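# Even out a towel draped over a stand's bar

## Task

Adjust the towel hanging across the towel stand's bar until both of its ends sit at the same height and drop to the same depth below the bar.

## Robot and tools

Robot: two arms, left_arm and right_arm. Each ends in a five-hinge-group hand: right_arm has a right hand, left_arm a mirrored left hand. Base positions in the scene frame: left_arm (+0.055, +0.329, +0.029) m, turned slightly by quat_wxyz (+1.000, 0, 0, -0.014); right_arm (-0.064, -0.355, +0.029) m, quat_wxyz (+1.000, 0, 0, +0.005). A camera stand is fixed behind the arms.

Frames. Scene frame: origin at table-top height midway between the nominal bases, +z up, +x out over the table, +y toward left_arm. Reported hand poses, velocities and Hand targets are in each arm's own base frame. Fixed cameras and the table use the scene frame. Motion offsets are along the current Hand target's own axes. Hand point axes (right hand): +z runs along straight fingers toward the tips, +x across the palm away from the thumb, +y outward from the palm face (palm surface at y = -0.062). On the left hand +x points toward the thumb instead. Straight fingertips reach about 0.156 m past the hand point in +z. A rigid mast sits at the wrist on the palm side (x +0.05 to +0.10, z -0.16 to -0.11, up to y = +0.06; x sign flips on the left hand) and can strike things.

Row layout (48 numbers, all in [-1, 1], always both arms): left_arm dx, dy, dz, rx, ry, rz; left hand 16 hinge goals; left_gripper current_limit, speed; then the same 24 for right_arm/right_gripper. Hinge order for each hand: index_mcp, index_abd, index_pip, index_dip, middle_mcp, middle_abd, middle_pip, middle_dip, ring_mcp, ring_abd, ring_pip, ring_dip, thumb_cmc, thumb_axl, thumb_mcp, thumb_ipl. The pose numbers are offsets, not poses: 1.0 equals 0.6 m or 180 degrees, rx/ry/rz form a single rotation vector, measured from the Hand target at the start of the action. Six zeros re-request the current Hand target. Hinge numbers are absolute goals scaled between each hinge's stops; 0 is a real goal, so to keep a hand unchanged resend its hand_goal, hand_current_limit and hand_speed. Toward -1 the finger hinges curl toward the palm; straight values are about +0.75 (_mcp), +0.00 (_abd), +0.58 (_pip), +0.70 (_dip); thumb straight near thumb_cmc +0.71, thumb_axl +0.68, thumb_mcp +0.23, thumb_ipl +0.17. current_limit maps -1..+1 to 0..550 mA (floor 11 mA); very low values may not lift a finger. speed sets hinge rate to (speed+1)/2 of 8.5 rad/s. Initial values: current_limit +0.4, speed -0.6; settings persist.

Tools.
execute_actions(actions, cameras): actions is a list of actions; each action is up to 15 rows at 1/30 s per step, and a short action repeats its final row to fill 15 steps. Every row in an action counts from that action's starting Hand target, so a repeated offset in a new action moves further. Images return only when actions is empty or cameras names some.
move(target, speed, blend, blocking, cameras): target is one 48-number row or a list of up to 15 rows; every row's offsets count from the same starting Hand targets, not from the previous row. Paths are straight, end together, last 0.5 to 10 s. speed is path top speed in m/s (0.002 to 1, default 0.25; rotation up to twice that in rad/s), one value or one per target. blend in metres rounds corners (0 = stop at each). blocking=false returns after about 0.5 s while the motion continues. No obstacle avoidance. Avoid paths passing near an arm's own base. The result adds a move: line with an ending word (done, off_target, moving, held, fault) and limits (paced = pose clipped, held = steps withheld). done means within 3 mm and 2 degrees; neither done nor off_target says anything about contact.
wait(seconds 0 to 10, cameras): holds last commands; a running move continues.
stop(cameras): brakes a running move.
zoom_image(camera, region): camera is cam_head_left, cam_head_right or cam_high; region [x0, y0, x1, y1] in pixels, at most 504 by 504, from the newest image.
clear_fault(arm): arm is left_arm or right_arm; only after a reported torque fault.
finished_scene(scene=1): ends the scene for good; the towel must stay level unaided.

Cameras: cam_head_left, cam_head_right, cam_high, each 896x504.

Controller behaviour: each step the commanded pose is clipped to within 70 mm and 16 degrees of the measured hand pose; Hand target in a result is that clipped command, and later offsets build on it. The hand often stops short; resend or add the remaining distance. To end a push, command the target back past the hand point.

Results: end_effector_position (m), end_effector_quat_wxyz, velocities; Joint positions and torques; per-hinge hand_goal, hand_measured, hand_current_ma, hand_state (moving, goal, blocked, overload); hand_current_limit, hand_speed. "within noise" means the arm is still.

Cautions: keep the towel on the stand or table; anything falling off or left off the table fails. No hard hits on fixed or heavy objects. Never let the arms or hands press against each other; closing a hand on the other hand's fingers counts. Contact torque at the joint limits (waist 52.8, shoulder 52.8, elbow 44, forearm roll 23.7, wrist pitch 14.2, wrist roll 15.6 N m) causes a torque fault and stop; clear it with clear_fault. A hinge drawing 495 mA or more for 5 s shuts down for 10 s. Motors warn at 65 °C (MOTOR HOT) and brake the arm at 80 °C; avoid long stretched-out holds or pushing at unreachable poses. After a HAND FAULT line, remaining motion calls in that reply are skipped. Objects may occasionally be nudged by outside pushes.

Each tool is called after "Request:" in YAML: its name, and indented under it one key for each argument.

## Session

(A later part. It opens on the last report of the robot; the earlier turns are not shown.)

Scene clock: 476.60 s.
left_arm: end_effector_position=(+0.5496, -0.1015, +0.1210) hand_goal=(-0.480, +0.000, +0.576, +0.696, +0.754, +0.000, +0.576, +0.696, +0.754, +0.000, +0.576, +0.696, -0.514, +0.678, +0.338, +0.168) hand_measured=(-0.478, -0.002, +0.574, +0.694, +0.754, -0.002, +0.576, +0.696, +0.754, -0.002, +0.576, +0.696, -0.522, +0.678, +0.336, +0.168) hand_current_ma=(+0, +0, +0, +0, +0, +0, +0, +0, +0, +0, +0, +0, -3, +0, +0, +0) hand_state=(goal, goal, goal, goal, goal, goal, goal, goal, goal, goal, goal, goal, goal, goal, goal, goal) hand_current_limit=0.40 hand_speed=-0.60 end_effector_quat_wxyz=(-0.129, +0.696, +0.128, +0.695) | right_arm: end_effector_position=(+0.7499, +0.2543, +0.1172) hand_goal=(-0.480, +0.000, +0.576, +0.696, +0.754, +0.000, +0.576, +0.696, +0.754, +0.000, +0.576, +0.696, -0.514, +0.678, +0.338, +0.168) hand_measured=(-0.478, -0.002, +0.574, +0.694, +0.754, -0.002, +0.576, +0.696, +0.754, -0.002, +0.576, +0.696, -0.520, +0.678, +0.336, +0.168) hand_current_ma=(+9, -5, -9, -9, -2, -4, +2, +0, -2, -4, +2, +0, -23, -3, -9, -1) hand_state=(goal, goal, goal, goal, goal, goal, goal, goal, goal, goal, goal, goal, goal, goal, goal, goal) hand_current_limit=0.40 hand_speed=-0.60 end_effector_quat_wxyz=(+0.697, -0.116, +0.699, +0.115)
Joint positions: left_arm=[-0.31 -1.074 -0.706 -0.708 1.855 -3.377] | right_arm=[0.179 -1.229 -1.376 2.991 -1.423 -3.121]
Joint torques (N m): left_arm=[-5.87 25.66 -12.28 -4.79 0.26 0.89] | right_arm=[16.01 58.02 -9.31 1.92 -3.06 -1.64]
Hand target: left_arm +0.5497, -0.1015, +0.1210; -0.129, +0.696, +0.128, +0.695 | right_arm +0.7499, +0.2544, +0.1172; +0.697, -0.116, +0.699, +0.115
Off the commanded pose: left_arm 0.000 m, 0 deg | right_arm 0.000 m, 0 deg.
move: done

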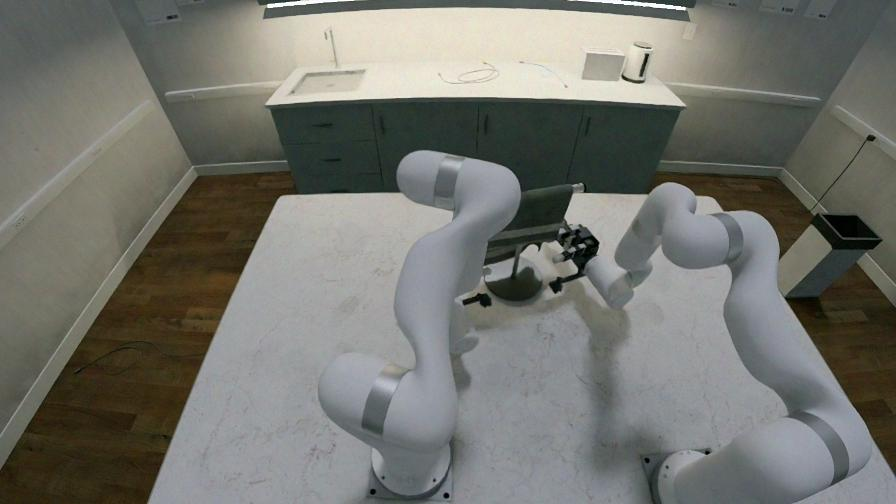

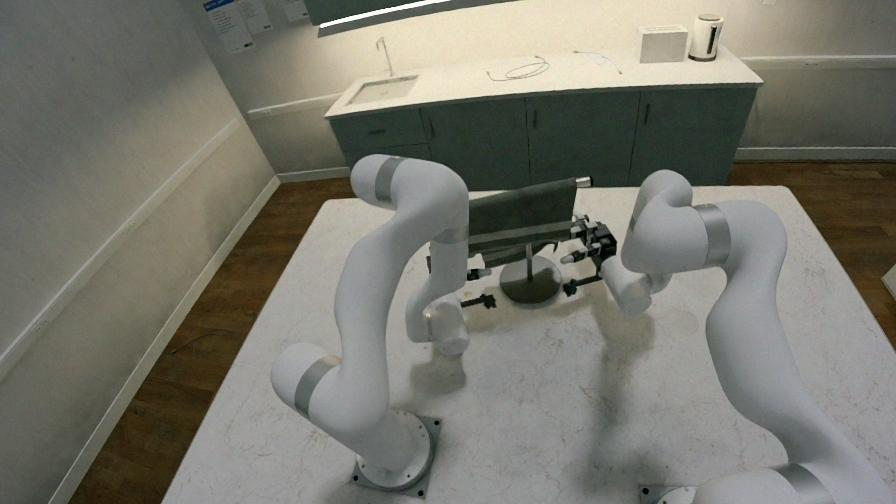

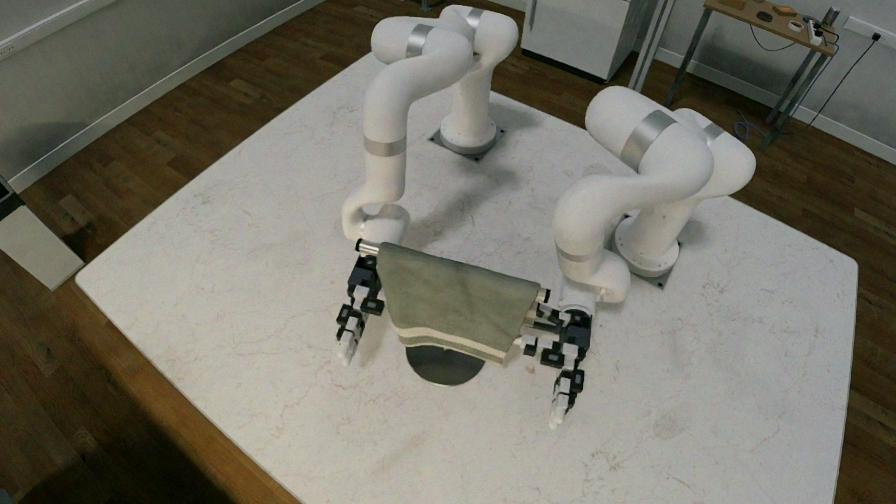

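Request:
move:
  target: [0.0783,0,0,0,0,0,-0.4795,0,0.5766,0.6957,0.754,0,0.576,0.696,0.754,0,0.576,0.696,-0.514,0.678,0.337,0.168,0.4,-0.6,-0.075,0,0.0,0,0,0,-0.4795,0,0.5766,0.6957,0.754,0,0.576,0.696,0.754,0,0.576,0.696,-0.514,0.678,0.337,0.168,0.4,-0.6]
  speed: 0.1
  cameras: ["all"]

Request:
zoom_image:
  camera: "cam_head_right"
  region: [430, 170, 630, 300]

Request:
zoom_image:
  camera: "cam_head_left"
  region: [440, 170, 640, 300]

Request:
zoom_image:
  camera: "cam_high"
  region: [340, 220, 580, 380]

Scene clock: 491.00 s.
left_arm: end_effector_position=(+0.5497, -0.1016, +0.1680) hand_goal=(-0.480, +0.000, +0.576, +0.696, +0.754, +0.000, +0.576, +0.696, +0.754, +0.000, +0.576, +0.696, -0.514, +0.678, +0.338, +0.168) hand_measured=(-0.478, -0.002, +0.574, +0.694, +0.754, -0.002, +0.576, +0.696, +0.754, -0.002, +0.576, +0.696, -0.522, +0.678, +0.336, +0.168) hand_current_ma=(+0, +0, +0, +0, +0, +0, +0, +0, +0, +0, +0, +0, -3, +0, +0, +0) hand_state=(goal, goal, goal, goal, goal, goal, goal, goal, goal, goal, goal, goal, goal, goal, goal, goal) hand_current_limit=0.40 hand_speed=-0.60 end_effector_quat_wxyz=(-0.129, +0.696, +0.128, +0.695) | right_arm: end_effector_position=(+0.7500, +0.2545, +0.1621) hand_goal=(-0.480, +0.000, +0.576, +0.696, +0.754, +0.000, +0.576, +0.696, +0.754, +0.000, +0.576, +0.696, -0.514, +0.678, +0.338, +0.168) hand_measured=(-0.478, -0.002, +0.574, +0.694, +0.754, -0.002, +0.576, +0.696, +0.754, -0.002, +0.576, +0.696, -0.520, +0.678, +0.336, +0.168) hand_current_ma=(+9, -6, -9, -9, -2, -4, +2, +0, -2, -4, +2, +0, -24, -3, -9, -1) hand_state=(goal, goal, goal, goal, goal, goal, goal, goal, goal, goal, goal, goal, goal, goal, goal, goal) hand_current_limit=0.40 hand_speed=-0.60 end_effector_quat_wxyz=(+0.697, -0.116, +0.699, +0.115)
Joint positions: left_arm=[-0.31 -0.931 -0.629 -0.697 1.804 -3.332] | right_arm=[0.179 -1.128 -1.313 2.99 -1.384 -3.115]
Joint torques (N m): left_arm=[-6.64 66.36 6.08 3.1 0.19 0.96] | right_arm=[11.9 57.69 -10.6 -2.46 0.34 2.1]
Hand target: left_arm +0.5497, -0.1016, +0.1680; -0.129, +0.696, +0.128, +0.695 | right_arm +0.7500, +0.2545, +0.1622; +0.697, -0.116, +0.699, +0.115
Off the commanded pose: left_arm 0.000 m, 0 deg | right_arm 0.000 m, 0 deg.
move: done

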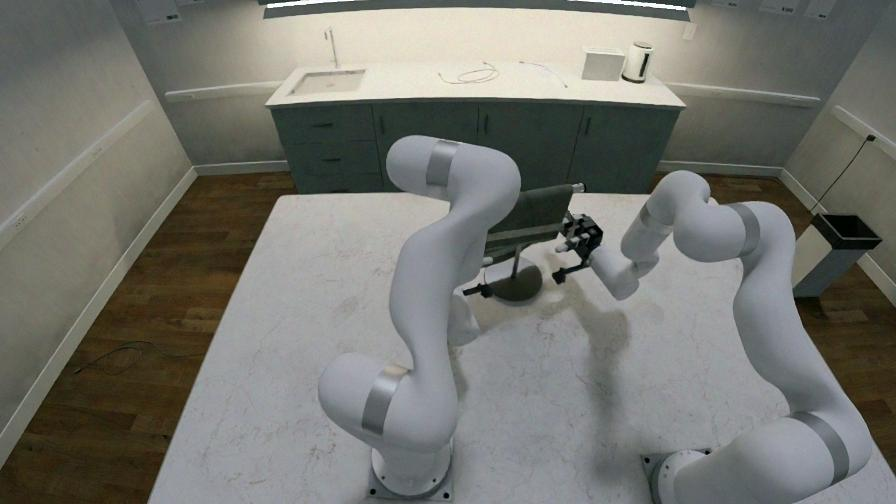

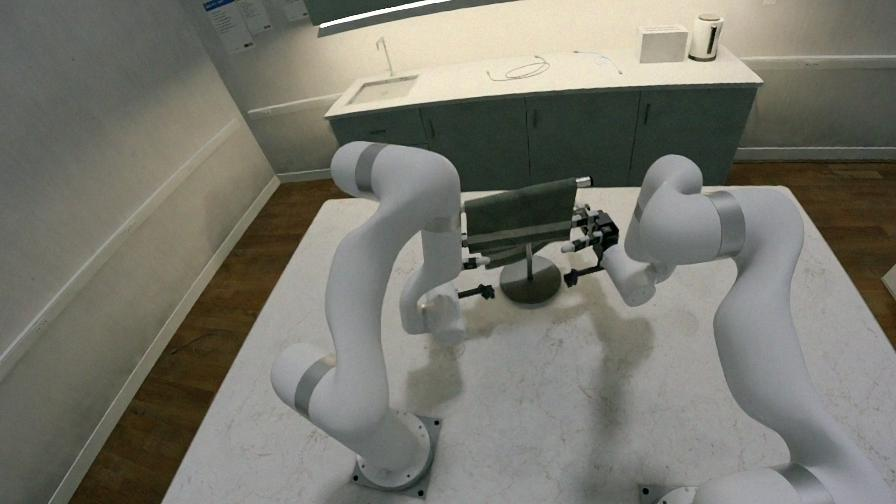

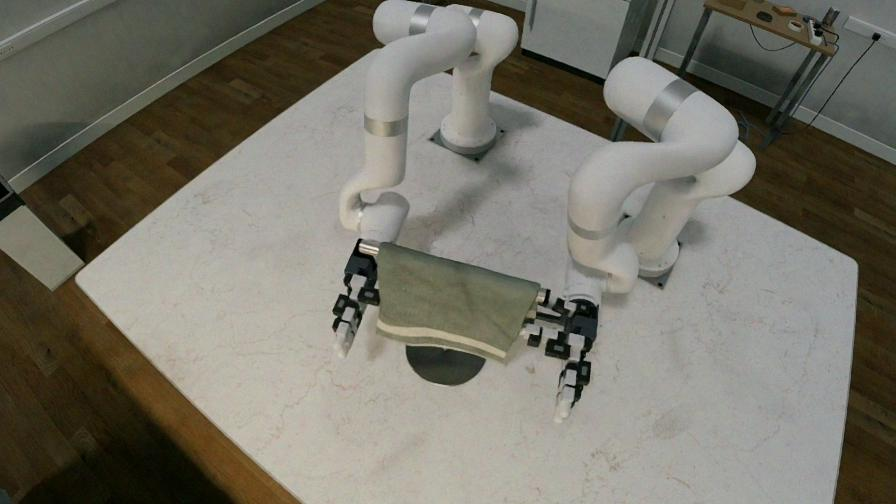

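Scaled by 2.520.

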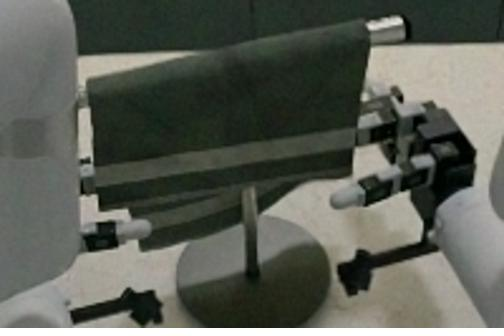

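Scaled by 2.520.

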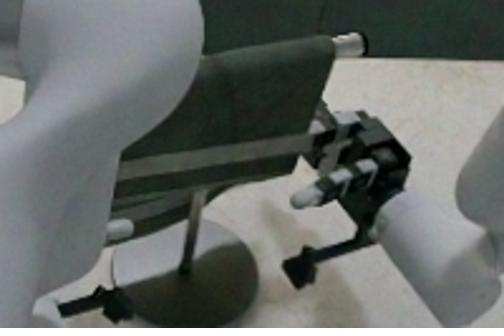

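Scaled by 2.100.

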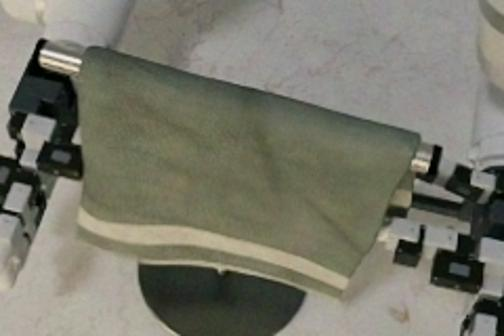

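Request:
move:
  target: [0,0,0,0,0,0,-0.5616,0,0.5766,0.6957,0.754,0,0.576,0.696,0.754,0,0.576,0.696,-0.514,0.678,-0.1573,-0.027,0.4,-0.8,0,0,0.0,0,0,0,-0.5616,0,0.5766,0.6957,0.754,0,0.576,0.696,0.754,0,0.576,0.696,-0.514,0.678,-0.1573,-0.027,0.4,-0.8]
  speed: 0.1
  cameras: ["all"]

Request:
zoom_image:
  camera: "cam_head_right"
  region: [430, 170, 630, 300]

Request:
zoom_image:
  camera: "cam_head_left"
  region: [440, 170, 640, 300]

Request:
zoom_image:
  camera: "cam_high"
  region: [340, 220, 580, 380]

Scene clock: 505.47 s.
left_arm: end_effector_position=(+0.5497, -0.1016, +0.1680) hand_goal=(-0.562, +0.000, +0.576, +0.696, +0.754, +0.000, +0.576, +0.696, +0.754, +0.000, +0.576, +0.696, -0.514, +0.678, -0.158, -0.026) hand_measured=(-0.522, -0.002, +0.602, +0.702, +0.754, -0.002, +0.576, +0.696, +0.754, -0.002, +0.576, +0.696, -0.524, +0.678, -0.004, +0.000) hand_current_ma=(+47, +0, +20, +2, +0, +0, +0, +0, +0, +0, +0, +0, -4, +0, +385, +33) hand_state=(blocked, goal, blocked, goal, goal, goal, goal, goal, goal, goal, goal, goal, goal, goal, blocked, blocked) hand_current_limit=0.40 hand_speed=-0.80 end_effector_quat_wxyz=(-0.129, +0.696, +0.128, +0.695) | right_arm: end_effector_position=(+0.7500, +0.2545, +0.1622) hand_goal=(-0.562, +0.000, +0.576, +0.696, +0.754, +0.000, +0.576, +0.696, +0.754, +0.000, +0.576, +0.696, -0.514, +0.678, -0.158, -0.026) hand_measured=(-0.532, -0.002, +0.590, +0.700, +0.754, -0.002, +0.576, +0.696, +0.754, -0.002, +0.576, +0.696, -0.522, +0.678, +0.030, -0.012) hand_current_ma=(+130, -7, +57, +13, -2, -4, +2, +0, -2, -4, +2, +0, -27, -3, +385, +73) hand_state=(blocked, goal, goal, goal, goal, goal, goal, goal, goal, goal, goal, goal, goal, goal, blocked, goal) hand_current_limit=0.40 hand_speed=-0.80 end_effector_quat_wxyz=(+0.697, -0.116, +0.699, +0.115)
Joint positions: left_arm=[-0.31 -0.931 -0.629 -0.697 1.804 -3.332] | right_arm=[0.179 -1.128 -1.313 2.99 -1.384 -3.115]
Joint torques (N m): left_arm=[-4.96 66.46 5.81 2.99 0.43 0.96] | right_arm=[-12.14 58.13 -10.78 -2.54 -0.02 2.16]
Hand target: left_arm +0.5497, -0.1016, +0.1680; -0.129, +0.696, +0.128, +0.695 | right_arm +0.7500, +0.2545, +0.1622; +0.697, -0.116, +0.699, +0.115
Off the commanded pose: left_arm 0.000 m, 0 deg | right_arm 0.000 m, 0 deg.
move: done

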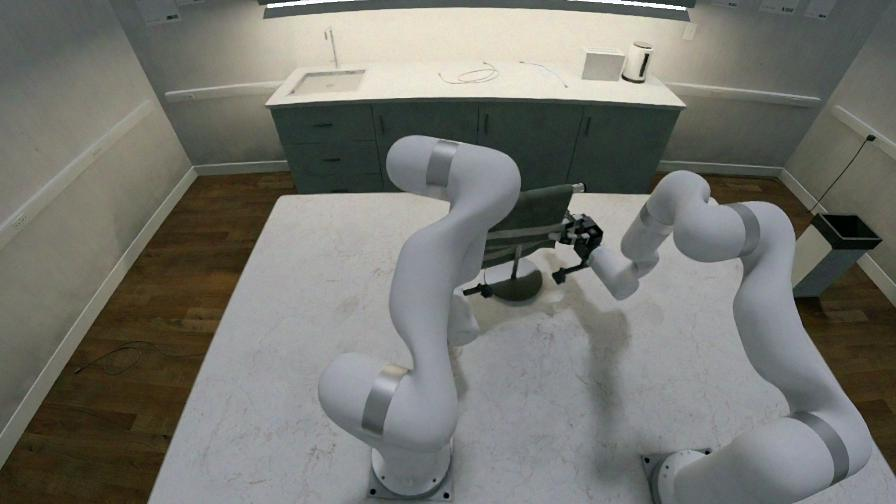

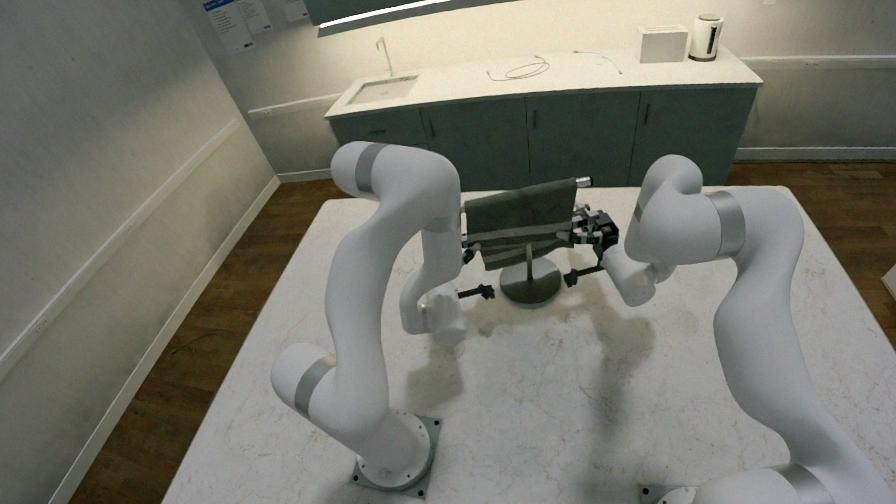

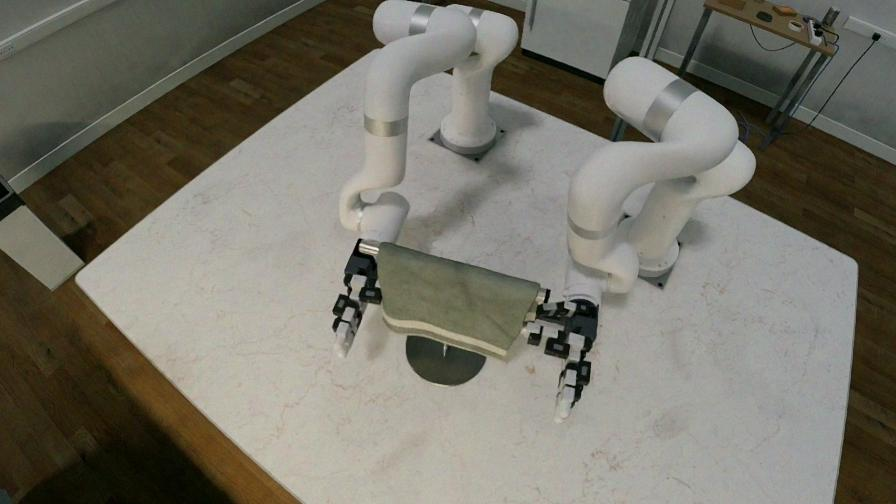

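Scaled by 2.520.

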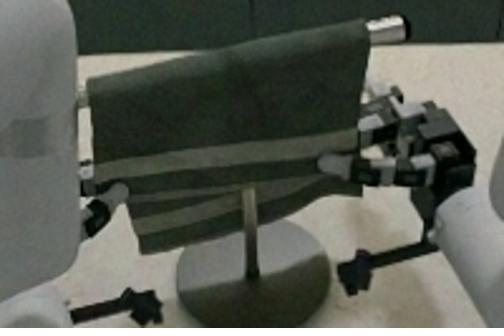

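Scaled by 2.520.

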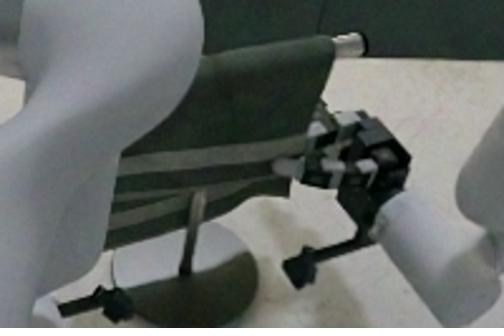

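Scaled by 2.100.

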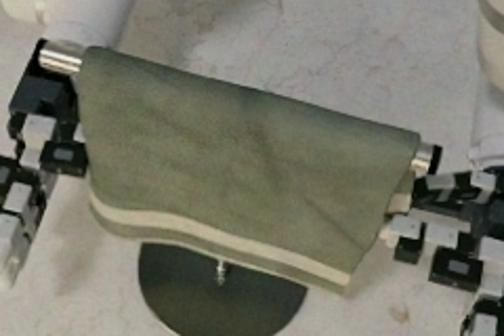

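Request:
move:
  target: [-0.05,0,0,0,0,0,-0.62,0,0.5766,0.6957,0.754,0,0.576,0.696,0.754,0,0.576,0.696,-0.514,0.678,-0.22,-0.06,0.75,-0.8,0.05,0,0.0,0,0,0,-0.62,0,0.5766,0.6957,0.754,0,0.576,0.696,0.754,0,0.576,0.696,-0.514,0.678,-0.22,-0.06,0.75,-0.8]
  speed: 0.06
  cameras: ["all"]

Request:
zoom_image:
  camera: "cam_head_right"
  region: [430, 170, 630, 300]

Request:
zoom_image:
  camera: "cam_high"
  region: [340, 220, 580, 380]

Scene clock: 519.37 s.
left_arm: end_effector_position=(+0.5497, -0.1016, +0.1380) hand_goal=(-0.620, +0.000, +0.576, +0.696, +0.754, +0.000, +0.576, +0.696, +0.754, +0.000, +0.576, +0.696, -0.514, +0.678, -0.220, -0.060) hand_measured=(-0.522, -0.002, +0.606, +0.704, +0.754, -0.002, +0.576, +0.696, +0.754, -0.002, +0.576, +0.696, -0.524, +0.678, -0.010, -0.002) hand_current_ma=(+218, +0, +27, +3, +0, +0, +0, +0, +0, +0, +0, +0, -4, +0, +481, +138) hand_state=(blocked, goal, blocked, goal, goal, goal, goal, goal, goal, goal, goal, goal, goal, goal, blocked, blocked) hand_current_limit=0.75 hand_speed=-0.80 end_effector_quat_wxyz=(-0.128, +0.696, +0.128, +0.695) | right_arm: end_effector_position=(+0.7500, +0.2544, +0.1322) hand_goal=(-0.620, +0.000, +0.576, +0.696, +0.754, +0.000, +0.576, +0.696, +0.754, +0.000, +0.576, +0.696, -0.514, +0.678, -0.220, -0.060) hand_measured=(-0.534, -0.002, +0.596, +0.702, +0.754, -0.002, +0.576, +0.696, +0.754, -0.002, +0.576, +0.696, -0.522, +0.678, +0.026, -0.018) hand_current_ma=(+416, -7, +80, +20, -2, -4, +2, +0, -2, -4, +2, +0, -27, -3, +481, +250) hand_state=(blocked, goal, blocked, goal, goal, goal, goal, goal, goal, goal, goal, goal, goal, goal, blocked, blocked) hand_current_limit=0.75 hand_speed=-0.80 end_effector_quat_wxyz=(+0.697, -0.116, +0.699, +0.115)
Joint positions: left_arm=[-0.31 -1.023 -0.677 -0.704 1.838 -3.362] | right_arm=[0.179 -1.195 -1.354 2.991 -1.411 -3.119]
Joint torques (N m): left_arm=[-1.7 24.34 -12.88 -4.66 3.82 -1.29] | right_arm=[-12.56 36.23 -30.09 2.05 -2.96 -1.77]
Hand target: left_arm +0.5497, -0.1016, +0.1380; -0.129, +0.696, +0.128, +0.695 | right_arm +0.7500, +0.2544, +0.1322; +0.697, -0.116, +0.699, +0.115
Off the commanded pose: left_arm 0.000 m, 0 deg | right_arm 0.000 m, 0 deg.
move: done

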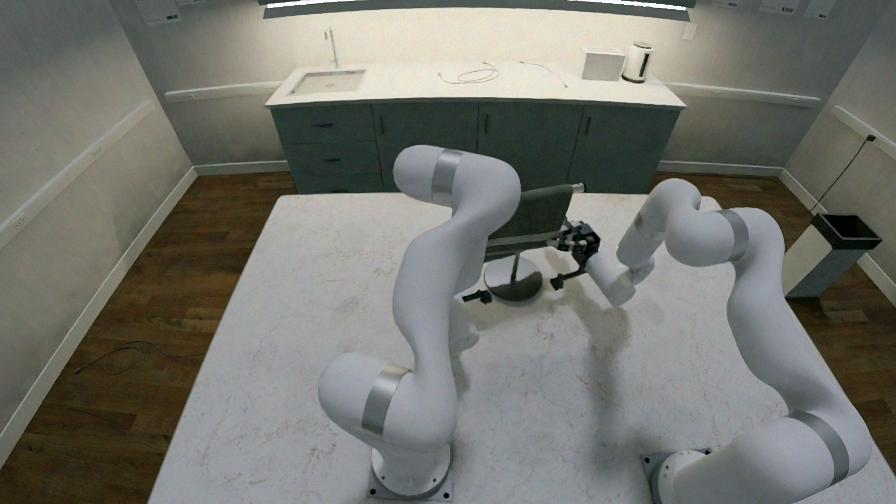

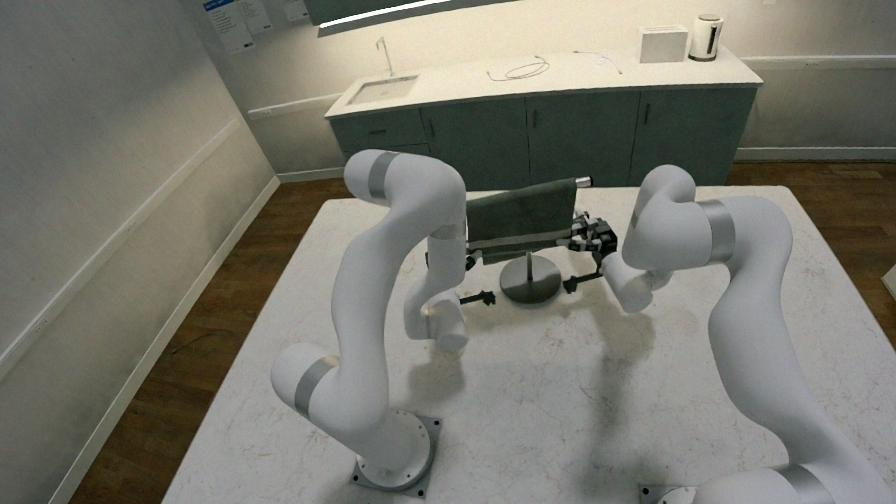

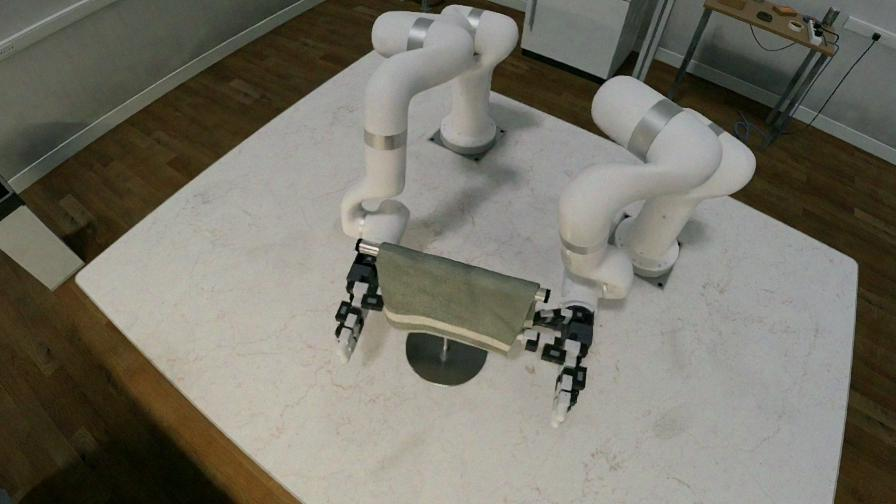

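Scaled by 2.520.

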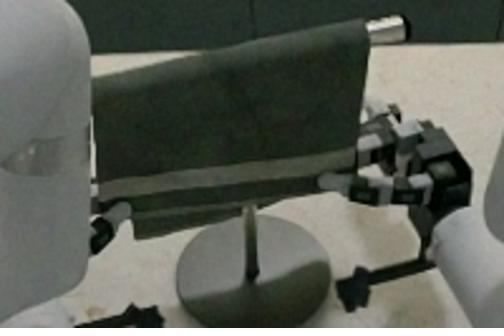

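Scaled by 2.100.

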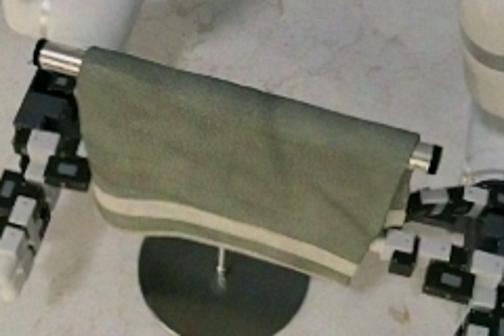

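Request:
move:
  target: [-0.05,0.0167,0,0,0,0,-0.62,0,0.5766,0.6957,0.754,0,0.576,0.696,0.754,0,0.576,0.696,-0.514,0.678,-0.22,-0.06,0.75,-0.8,0.022,-0.0167,0.0,0,0,0,-0.62,0,0.5766,0.6957,0.754,0,0.576,0.696,0.754,0,0.576,0.696,-0.514,0.678,-0.22,-0.06,0.75,-0.8]
  speed: 0.06
  cameras: ["all"]

Request:
zoom_image:
  camera: "cam_head_right"
  region: [430, 170, 630, 300]

Request:
zoom_image:
  camera: "cam_high"
  region: [340, 220, 580, 380]

Scene clock: 533.00 s.
left_arm: end_effector_position=(+0.5532, -0.1109, +0.1080) hand_goal=(-0.620, +0.000, +0.576, +0.696, +0.754, +0.000, +0.576, +0.696, +0.754, +0.000, +0.576, +0.696, -0.514, +0.678, -0.220, -0.060) hand_measured=(-0.522, -0.002, +0.606, +0.704, +0.754, -0.002, +0.576, +0.696, +0.754, -0.002, +0.576, +0.696, -0.524, +0.678, -0.010, -0.002) hand_current_ma=(+218, +0, +27, +3, +0, +0, +0, +0, +0, +0, +0, +0, -4, +0, +481, +138) hand_state=(blocked, goal, blocked, goal, goal, goal, goal, goal, goal, goal, goal, goal, goal, goal, blocked, blocked) hand_current_limit=0.75 hand_speed=-0.80 end_effector_quat_wxyz=(-0.129, +0.696, +0.128, +0.695) | right_arm: end_effector_position=(+0.7532, +0.2449, +0.1190) hand_goal=(-0.620, +0.000, +0.576, +0.696, +0.754, +0.000, +0.576, +0.696, +0.754, +0.000, +0.576, +0.696, -0.514, +0.678, -0.220, -0.060) hand_measured=(-0.534, -0.002, +0.596, +0.702, +0.754, -0.002, +0.576, +0.696, +0.754, -0.002, +0.576, +0.696, -0.522, +0.678, +0.026, -0.018) hand_current_ma=(+416, -7, +81, +21, -2, -4, +2, +0, -2, -4, +2, +0, -28, -3, +481, +250) hand_state=(blocked, goal, blocked, goal, goal, goal, goal, goal, goal, goal, goal, goal, goal, goal, blocked, blocked) hand_current_limit=0.75 hand_speed=-0.80 end_effector_quat_wxyz=(+0.697, -0.116, +0.699, +0.115)
Joint positions: left_arm=[-0.333 -1.111 -0.742 -0.732 1.85 -3.384] | right_arm=[0.162 -1.227 -1.379 2.974 -1.418 -3.118]
Joint torques (N m): left_arm=[-5.79 26.65 -11.9 -4.33 3.74 -1.39] | right_arm=[-14.4 37.16 -29.96 -2.61 -3.1 2.13]
Hand target: left_arm +0.5532, -0.1109, +0.1080; -0.129, +0.696, +0.128, +0.695 | right_arm +0.7532, +0.2449, +0.1190; +0.697, -0.116, +0.699, +0.115
Off the commanded pose: left_arm 0.000 m, 0 deg | right_arm 0.000 m, 0 deg.
move: done

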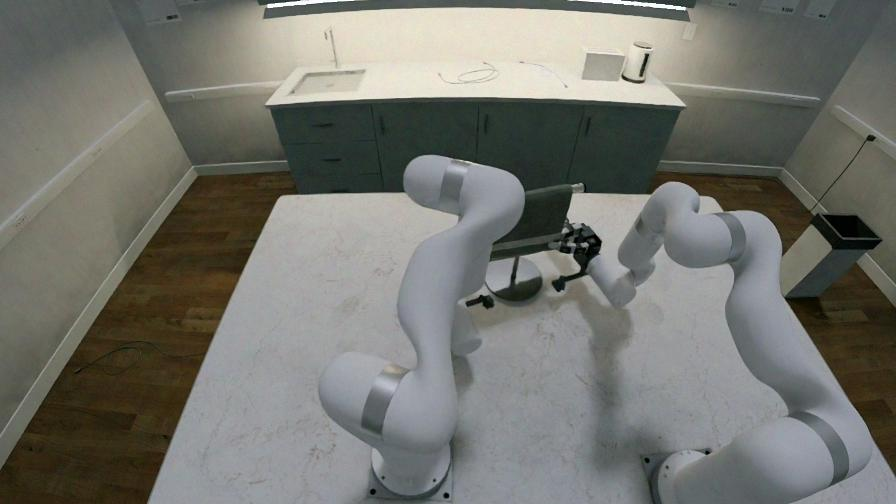

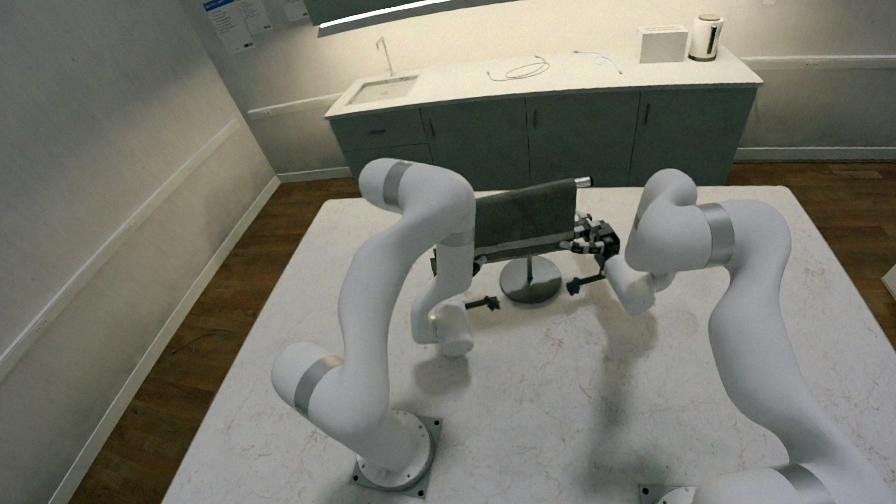

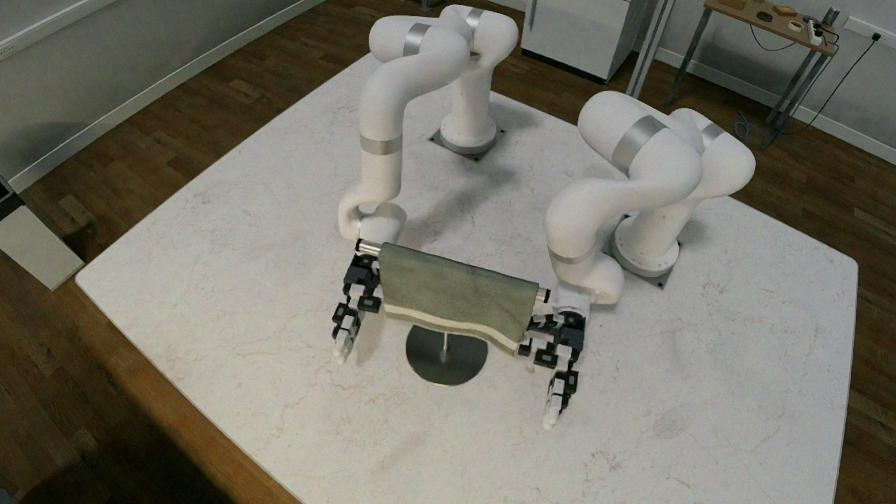

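Scaled by 2.520.

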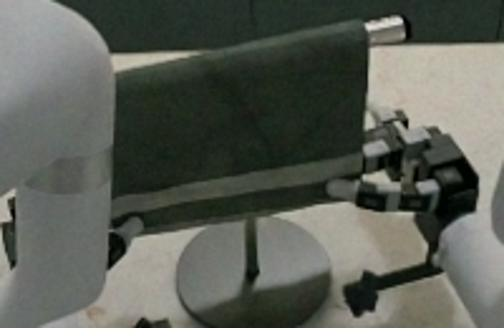

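Scaled by 2.100.

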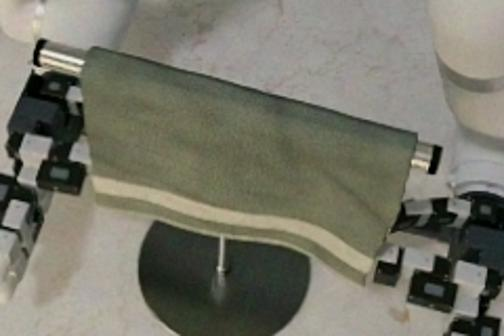

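Request:
move:
  target:
    - [0,0,0,0,0,0,-0.50,0,0.5766,0.6957,0.754,0,0.576,0.696,0.754,0,0.576,0.696,-0.514,0.678,0.337,0.168,0.4,-0.8,0,0,0,0,0,0,-0.50,0,0.5766,0.6957,0.754,0,0.576,0.696,0.754,0,0.576,0.696,-0.514,0.678,0.337,0.168,0.4,-0.8]
    - [0,-0.23,0,0,0,0,-0.50,0,0.5766,0.6957,0.754,0,0.576,0.696,0.754,0,0.576,0.696,-0.514,0.678,0.337,0.168,0.4,-0.8,0,-0.23,0,0,0,0,-0.50,0,0.5766,0.6957,0.754,0,0.576,0.696,0.754,0,0.576,0.696,-0.514,0.678,0.337,0.168,0.4,-0.8]
  speed: 0.15
  cameras: ["all"]

Request:
zoom_image:
  camera: "cam_head_right"
  region: [430, 170, 630, 300]

Request:
zoom_image:
  camera: "cam_head_left"
  region: [440, 170, 640, 300]

Request:
zoom_image:
  camera: "cam_high"
  region: [340, 220, 580, 380]

Scene clock: 548.50 s.
left_arm: end_effector_position=(+0.5040, +0.0180, +0.1081) hand_goal=(-0.500, +0.000, +0.576, +0.696, +0.754, +0.000, +0.576, +0.696, +0.754, +0.000, +0.576, +0.696, -0.514, +0.678, +0.338, +0.168) hand_measured=(-0.500, -0.002, +0.578, +0.698, +0.754, -0.002, +0.576, +0.696, +0.754, -0.002, +0.576, +0.696, -0.524, +0.678, +0.336, +0.166) hand_current_ma=(+0, +0, +0, +0, +0, +0, +0, +0, +0, +0, +0, +0, -4, +0, +0, +0) hand_state=(goal, goal, goal, goal, goal, goal, goal, goal, goal, goal, goal, goal, goal, goal, goal, goal) hand_current_limit=0.40 hand_speed=-0.80 end_effector_quat_wxyz=(-0.129, +0.696, +0.128, +0.695) | right_arm: end_effector_position=(+0.7976, +0.1142, +0.1192) hand_goal=(-0.500, +0.000, +0.576, +0.696, +0.754, +0.000, +0.576, +0.696, +0.754, +0.000, +0.576, +0.696, -0.514, +0.678, +0.338, +0.168) hand_measured=(-0.502, -0.002, +0.580, +0.698, +0.754, -0.002, +0.576, +0.696, +0.754, -0.002, +0.576, +0.696, -0.522, +0.678, +0.336, +0.166) hand_current_ma=(-8, -7, +10, +9, -2, -4, +2, +0, -2, -4, +2, +0, -28, -3, -10, -9) hand_state=(goal, goal, goal, goal, goal, goal, goal, goal, goal, goal, goal, goal, goal, goal, goal, goal) hand_current_limit=0.40 hand_speed=-0.80 end_effector_quat_wxyz=(+0.697, -0.116, +0.699, +0.115)
Joint positions: left_arm=[0.071 -1.133 -0.606 -0.336 2.072 -3.307] | right_arm=[-0.06 -1.277 -1.51 2.744 -1.352 -3.053]
Joint torques (N m): left_arm=[7.04 32.39 10.96 3.26 3.89 0.92] | right_arm=[-13.6 38.36 -31.96 -2.4 0.3 2.15]
Hand target: left_arm +0.5040, +0.0180, +0.1081; -0.129, +0.696, +0.128, +0.695 | right_arm +0.7976, +0.1142, +0.1192; +0.697, -0.116, +0.699, +0.115
Off the commanded pose: left_arm 0.000 m, 0 deg | right_arm 0.000 m, 0 deg.
move: done

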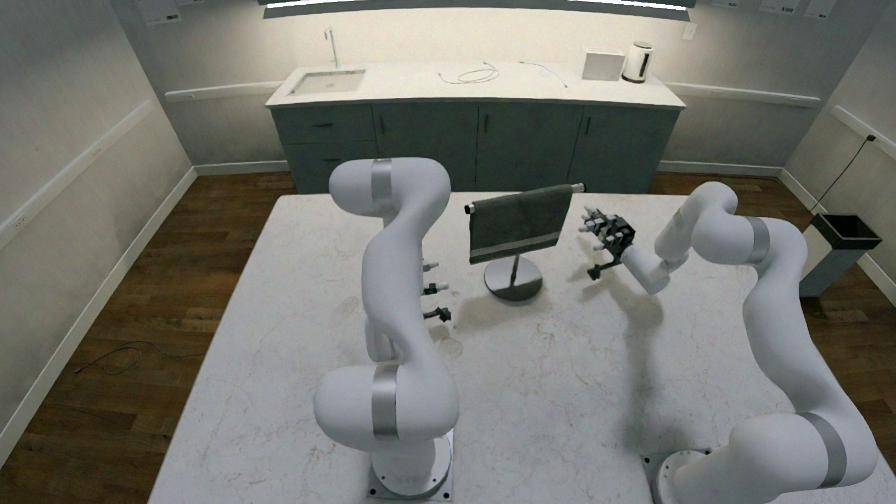

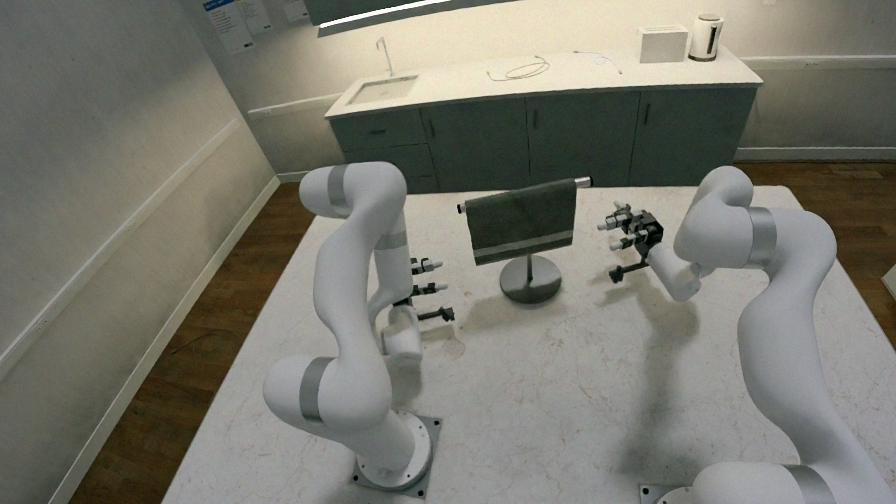

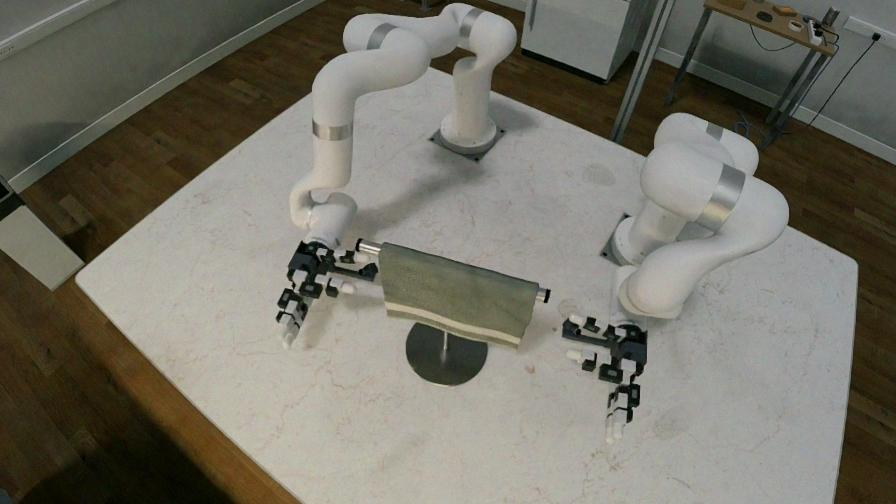

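Scaled by 2.520.

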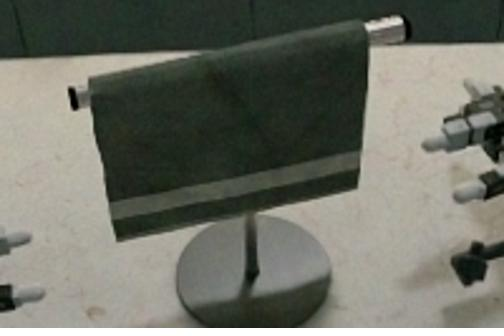

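Scaled by 2.520.

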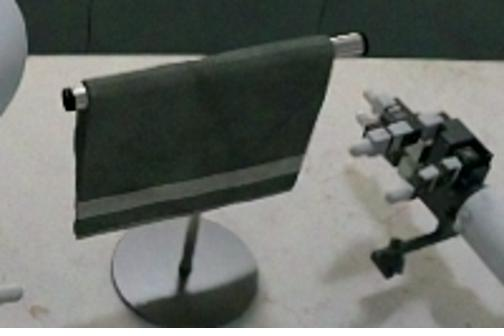

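Scaled by 2.100.

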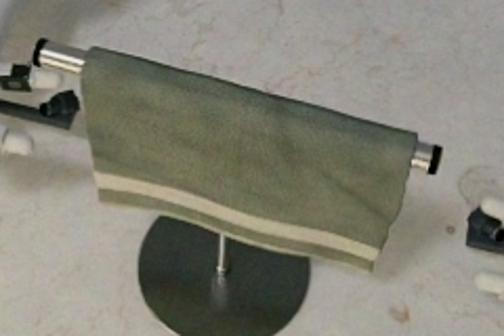

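Request:
zoom_image:
  camera: "cam_head_left"
  region: [460, 180, 530, 280]

Request:
zoom_image:
  camera: "cam_head_left"
  region: [530, 180, 600, 280]

Request:
zoom_image:
  camera: "cam_head_right"
  region: [455, 180, 525, 280]

Request:
zoom_image:
  camera: "cam_head_right"
  region: [530, 170, 600, 270]

Request:
zoom_image:
  camera: "cam_high"
  region: [350, 230, 450, 350]

Request:
zoom_image:
  camera: "cam_high"
  region: [460, 260, 560, 380]

Scaled by 5.040.

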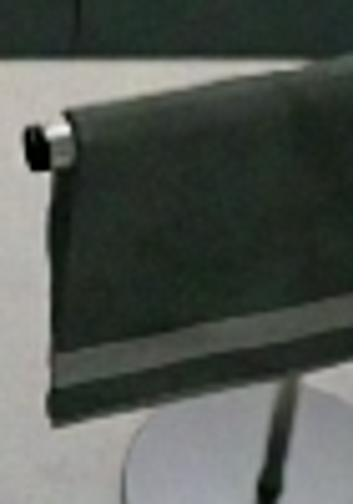

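Scaled by 5.040.

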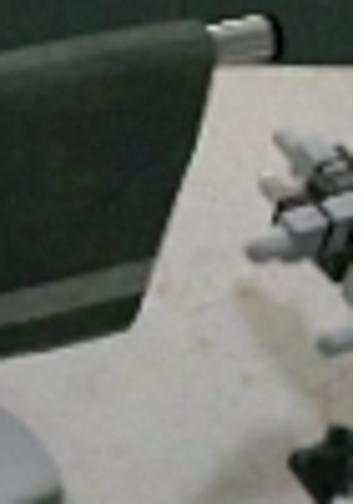

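Scaled by 5.040.

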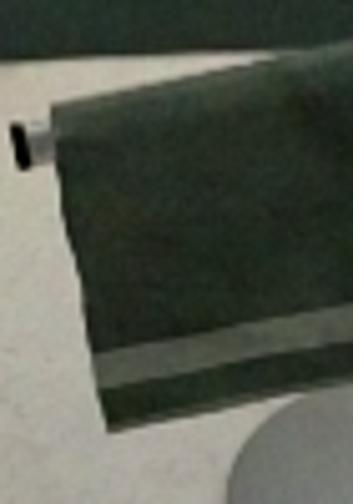

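Scaled by 5.040.

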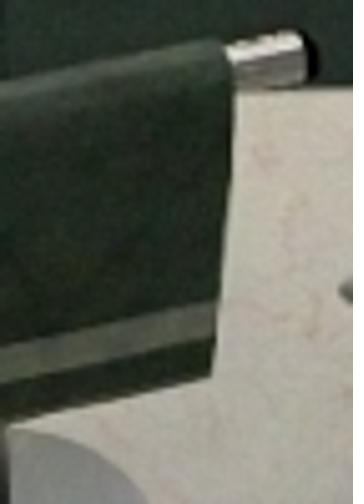

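Scaled by 4.200.

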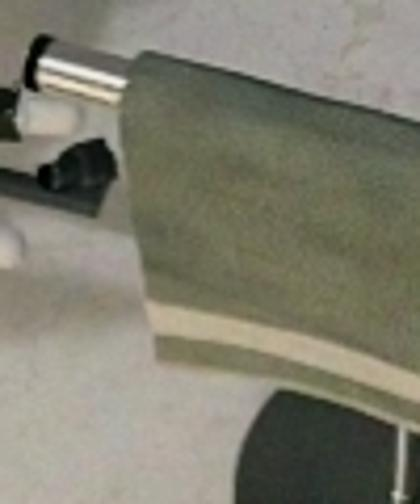

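Scaled by 4.200.

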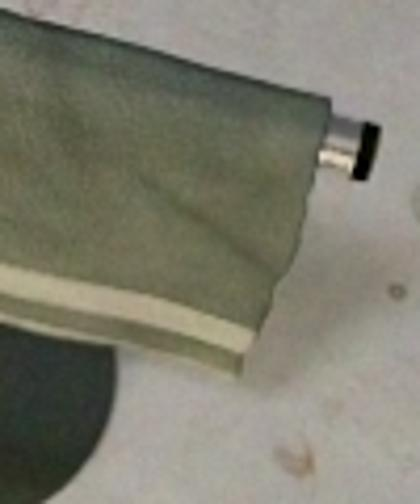

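Request:
zoom_image:
  camera: "cam_head_left"
  region: [462, 235, 492, 270]

Request:
zoom_image:
  camera: "cam_head_right"
  region: [555, 225, 585, 255]

Request:
zoom_image:
  camera: "cam_head_left"
  region: [462, 195, 492, 235]

Scaled by 14.400.

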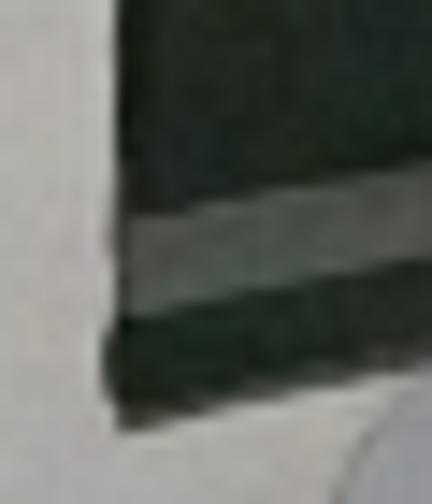

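Scaled by 16.800.

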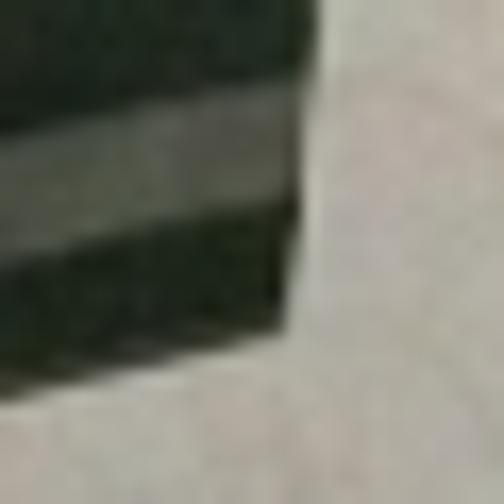

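Scaled by 12.600.

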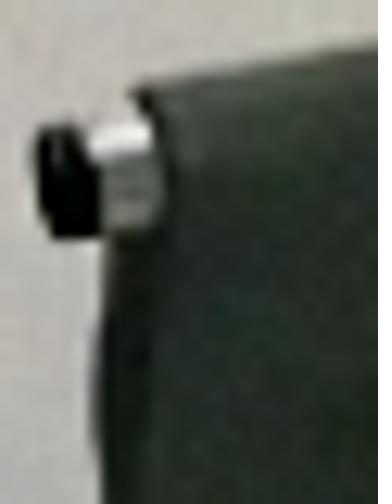

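Request:
zoom_image:
  camera: "cam_head_left"
  region: [475, 240, 555, 310]

Request:
zoom_image:
  camera: "cam_head_right"
  region: [490, 240, 570, 310]

Request:
zoom_image:
  camera: "cam_high"
  region: [400, 310, 500, 395]

Scaled by 6.300.

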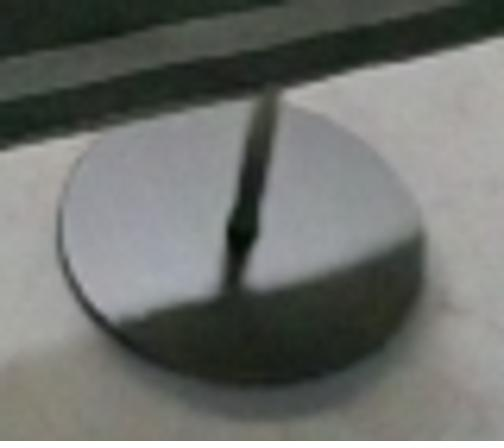

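Scaled by 6.300.

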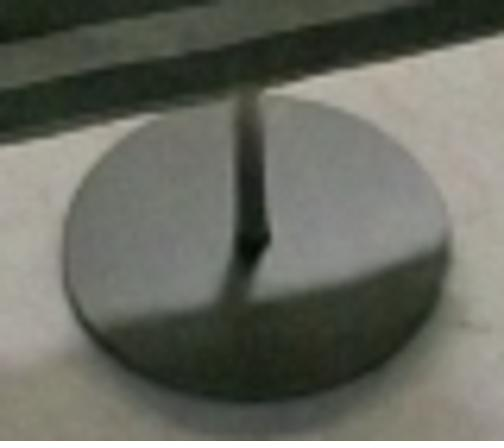

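Scaled by 5.040.

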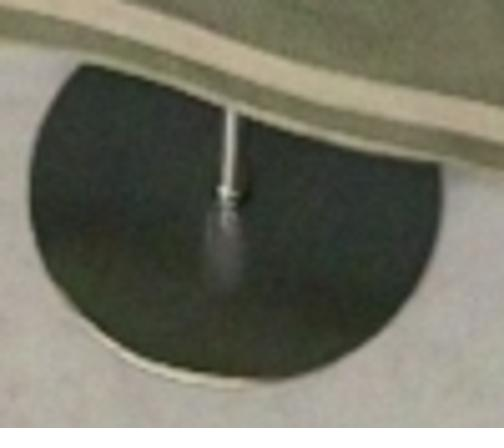

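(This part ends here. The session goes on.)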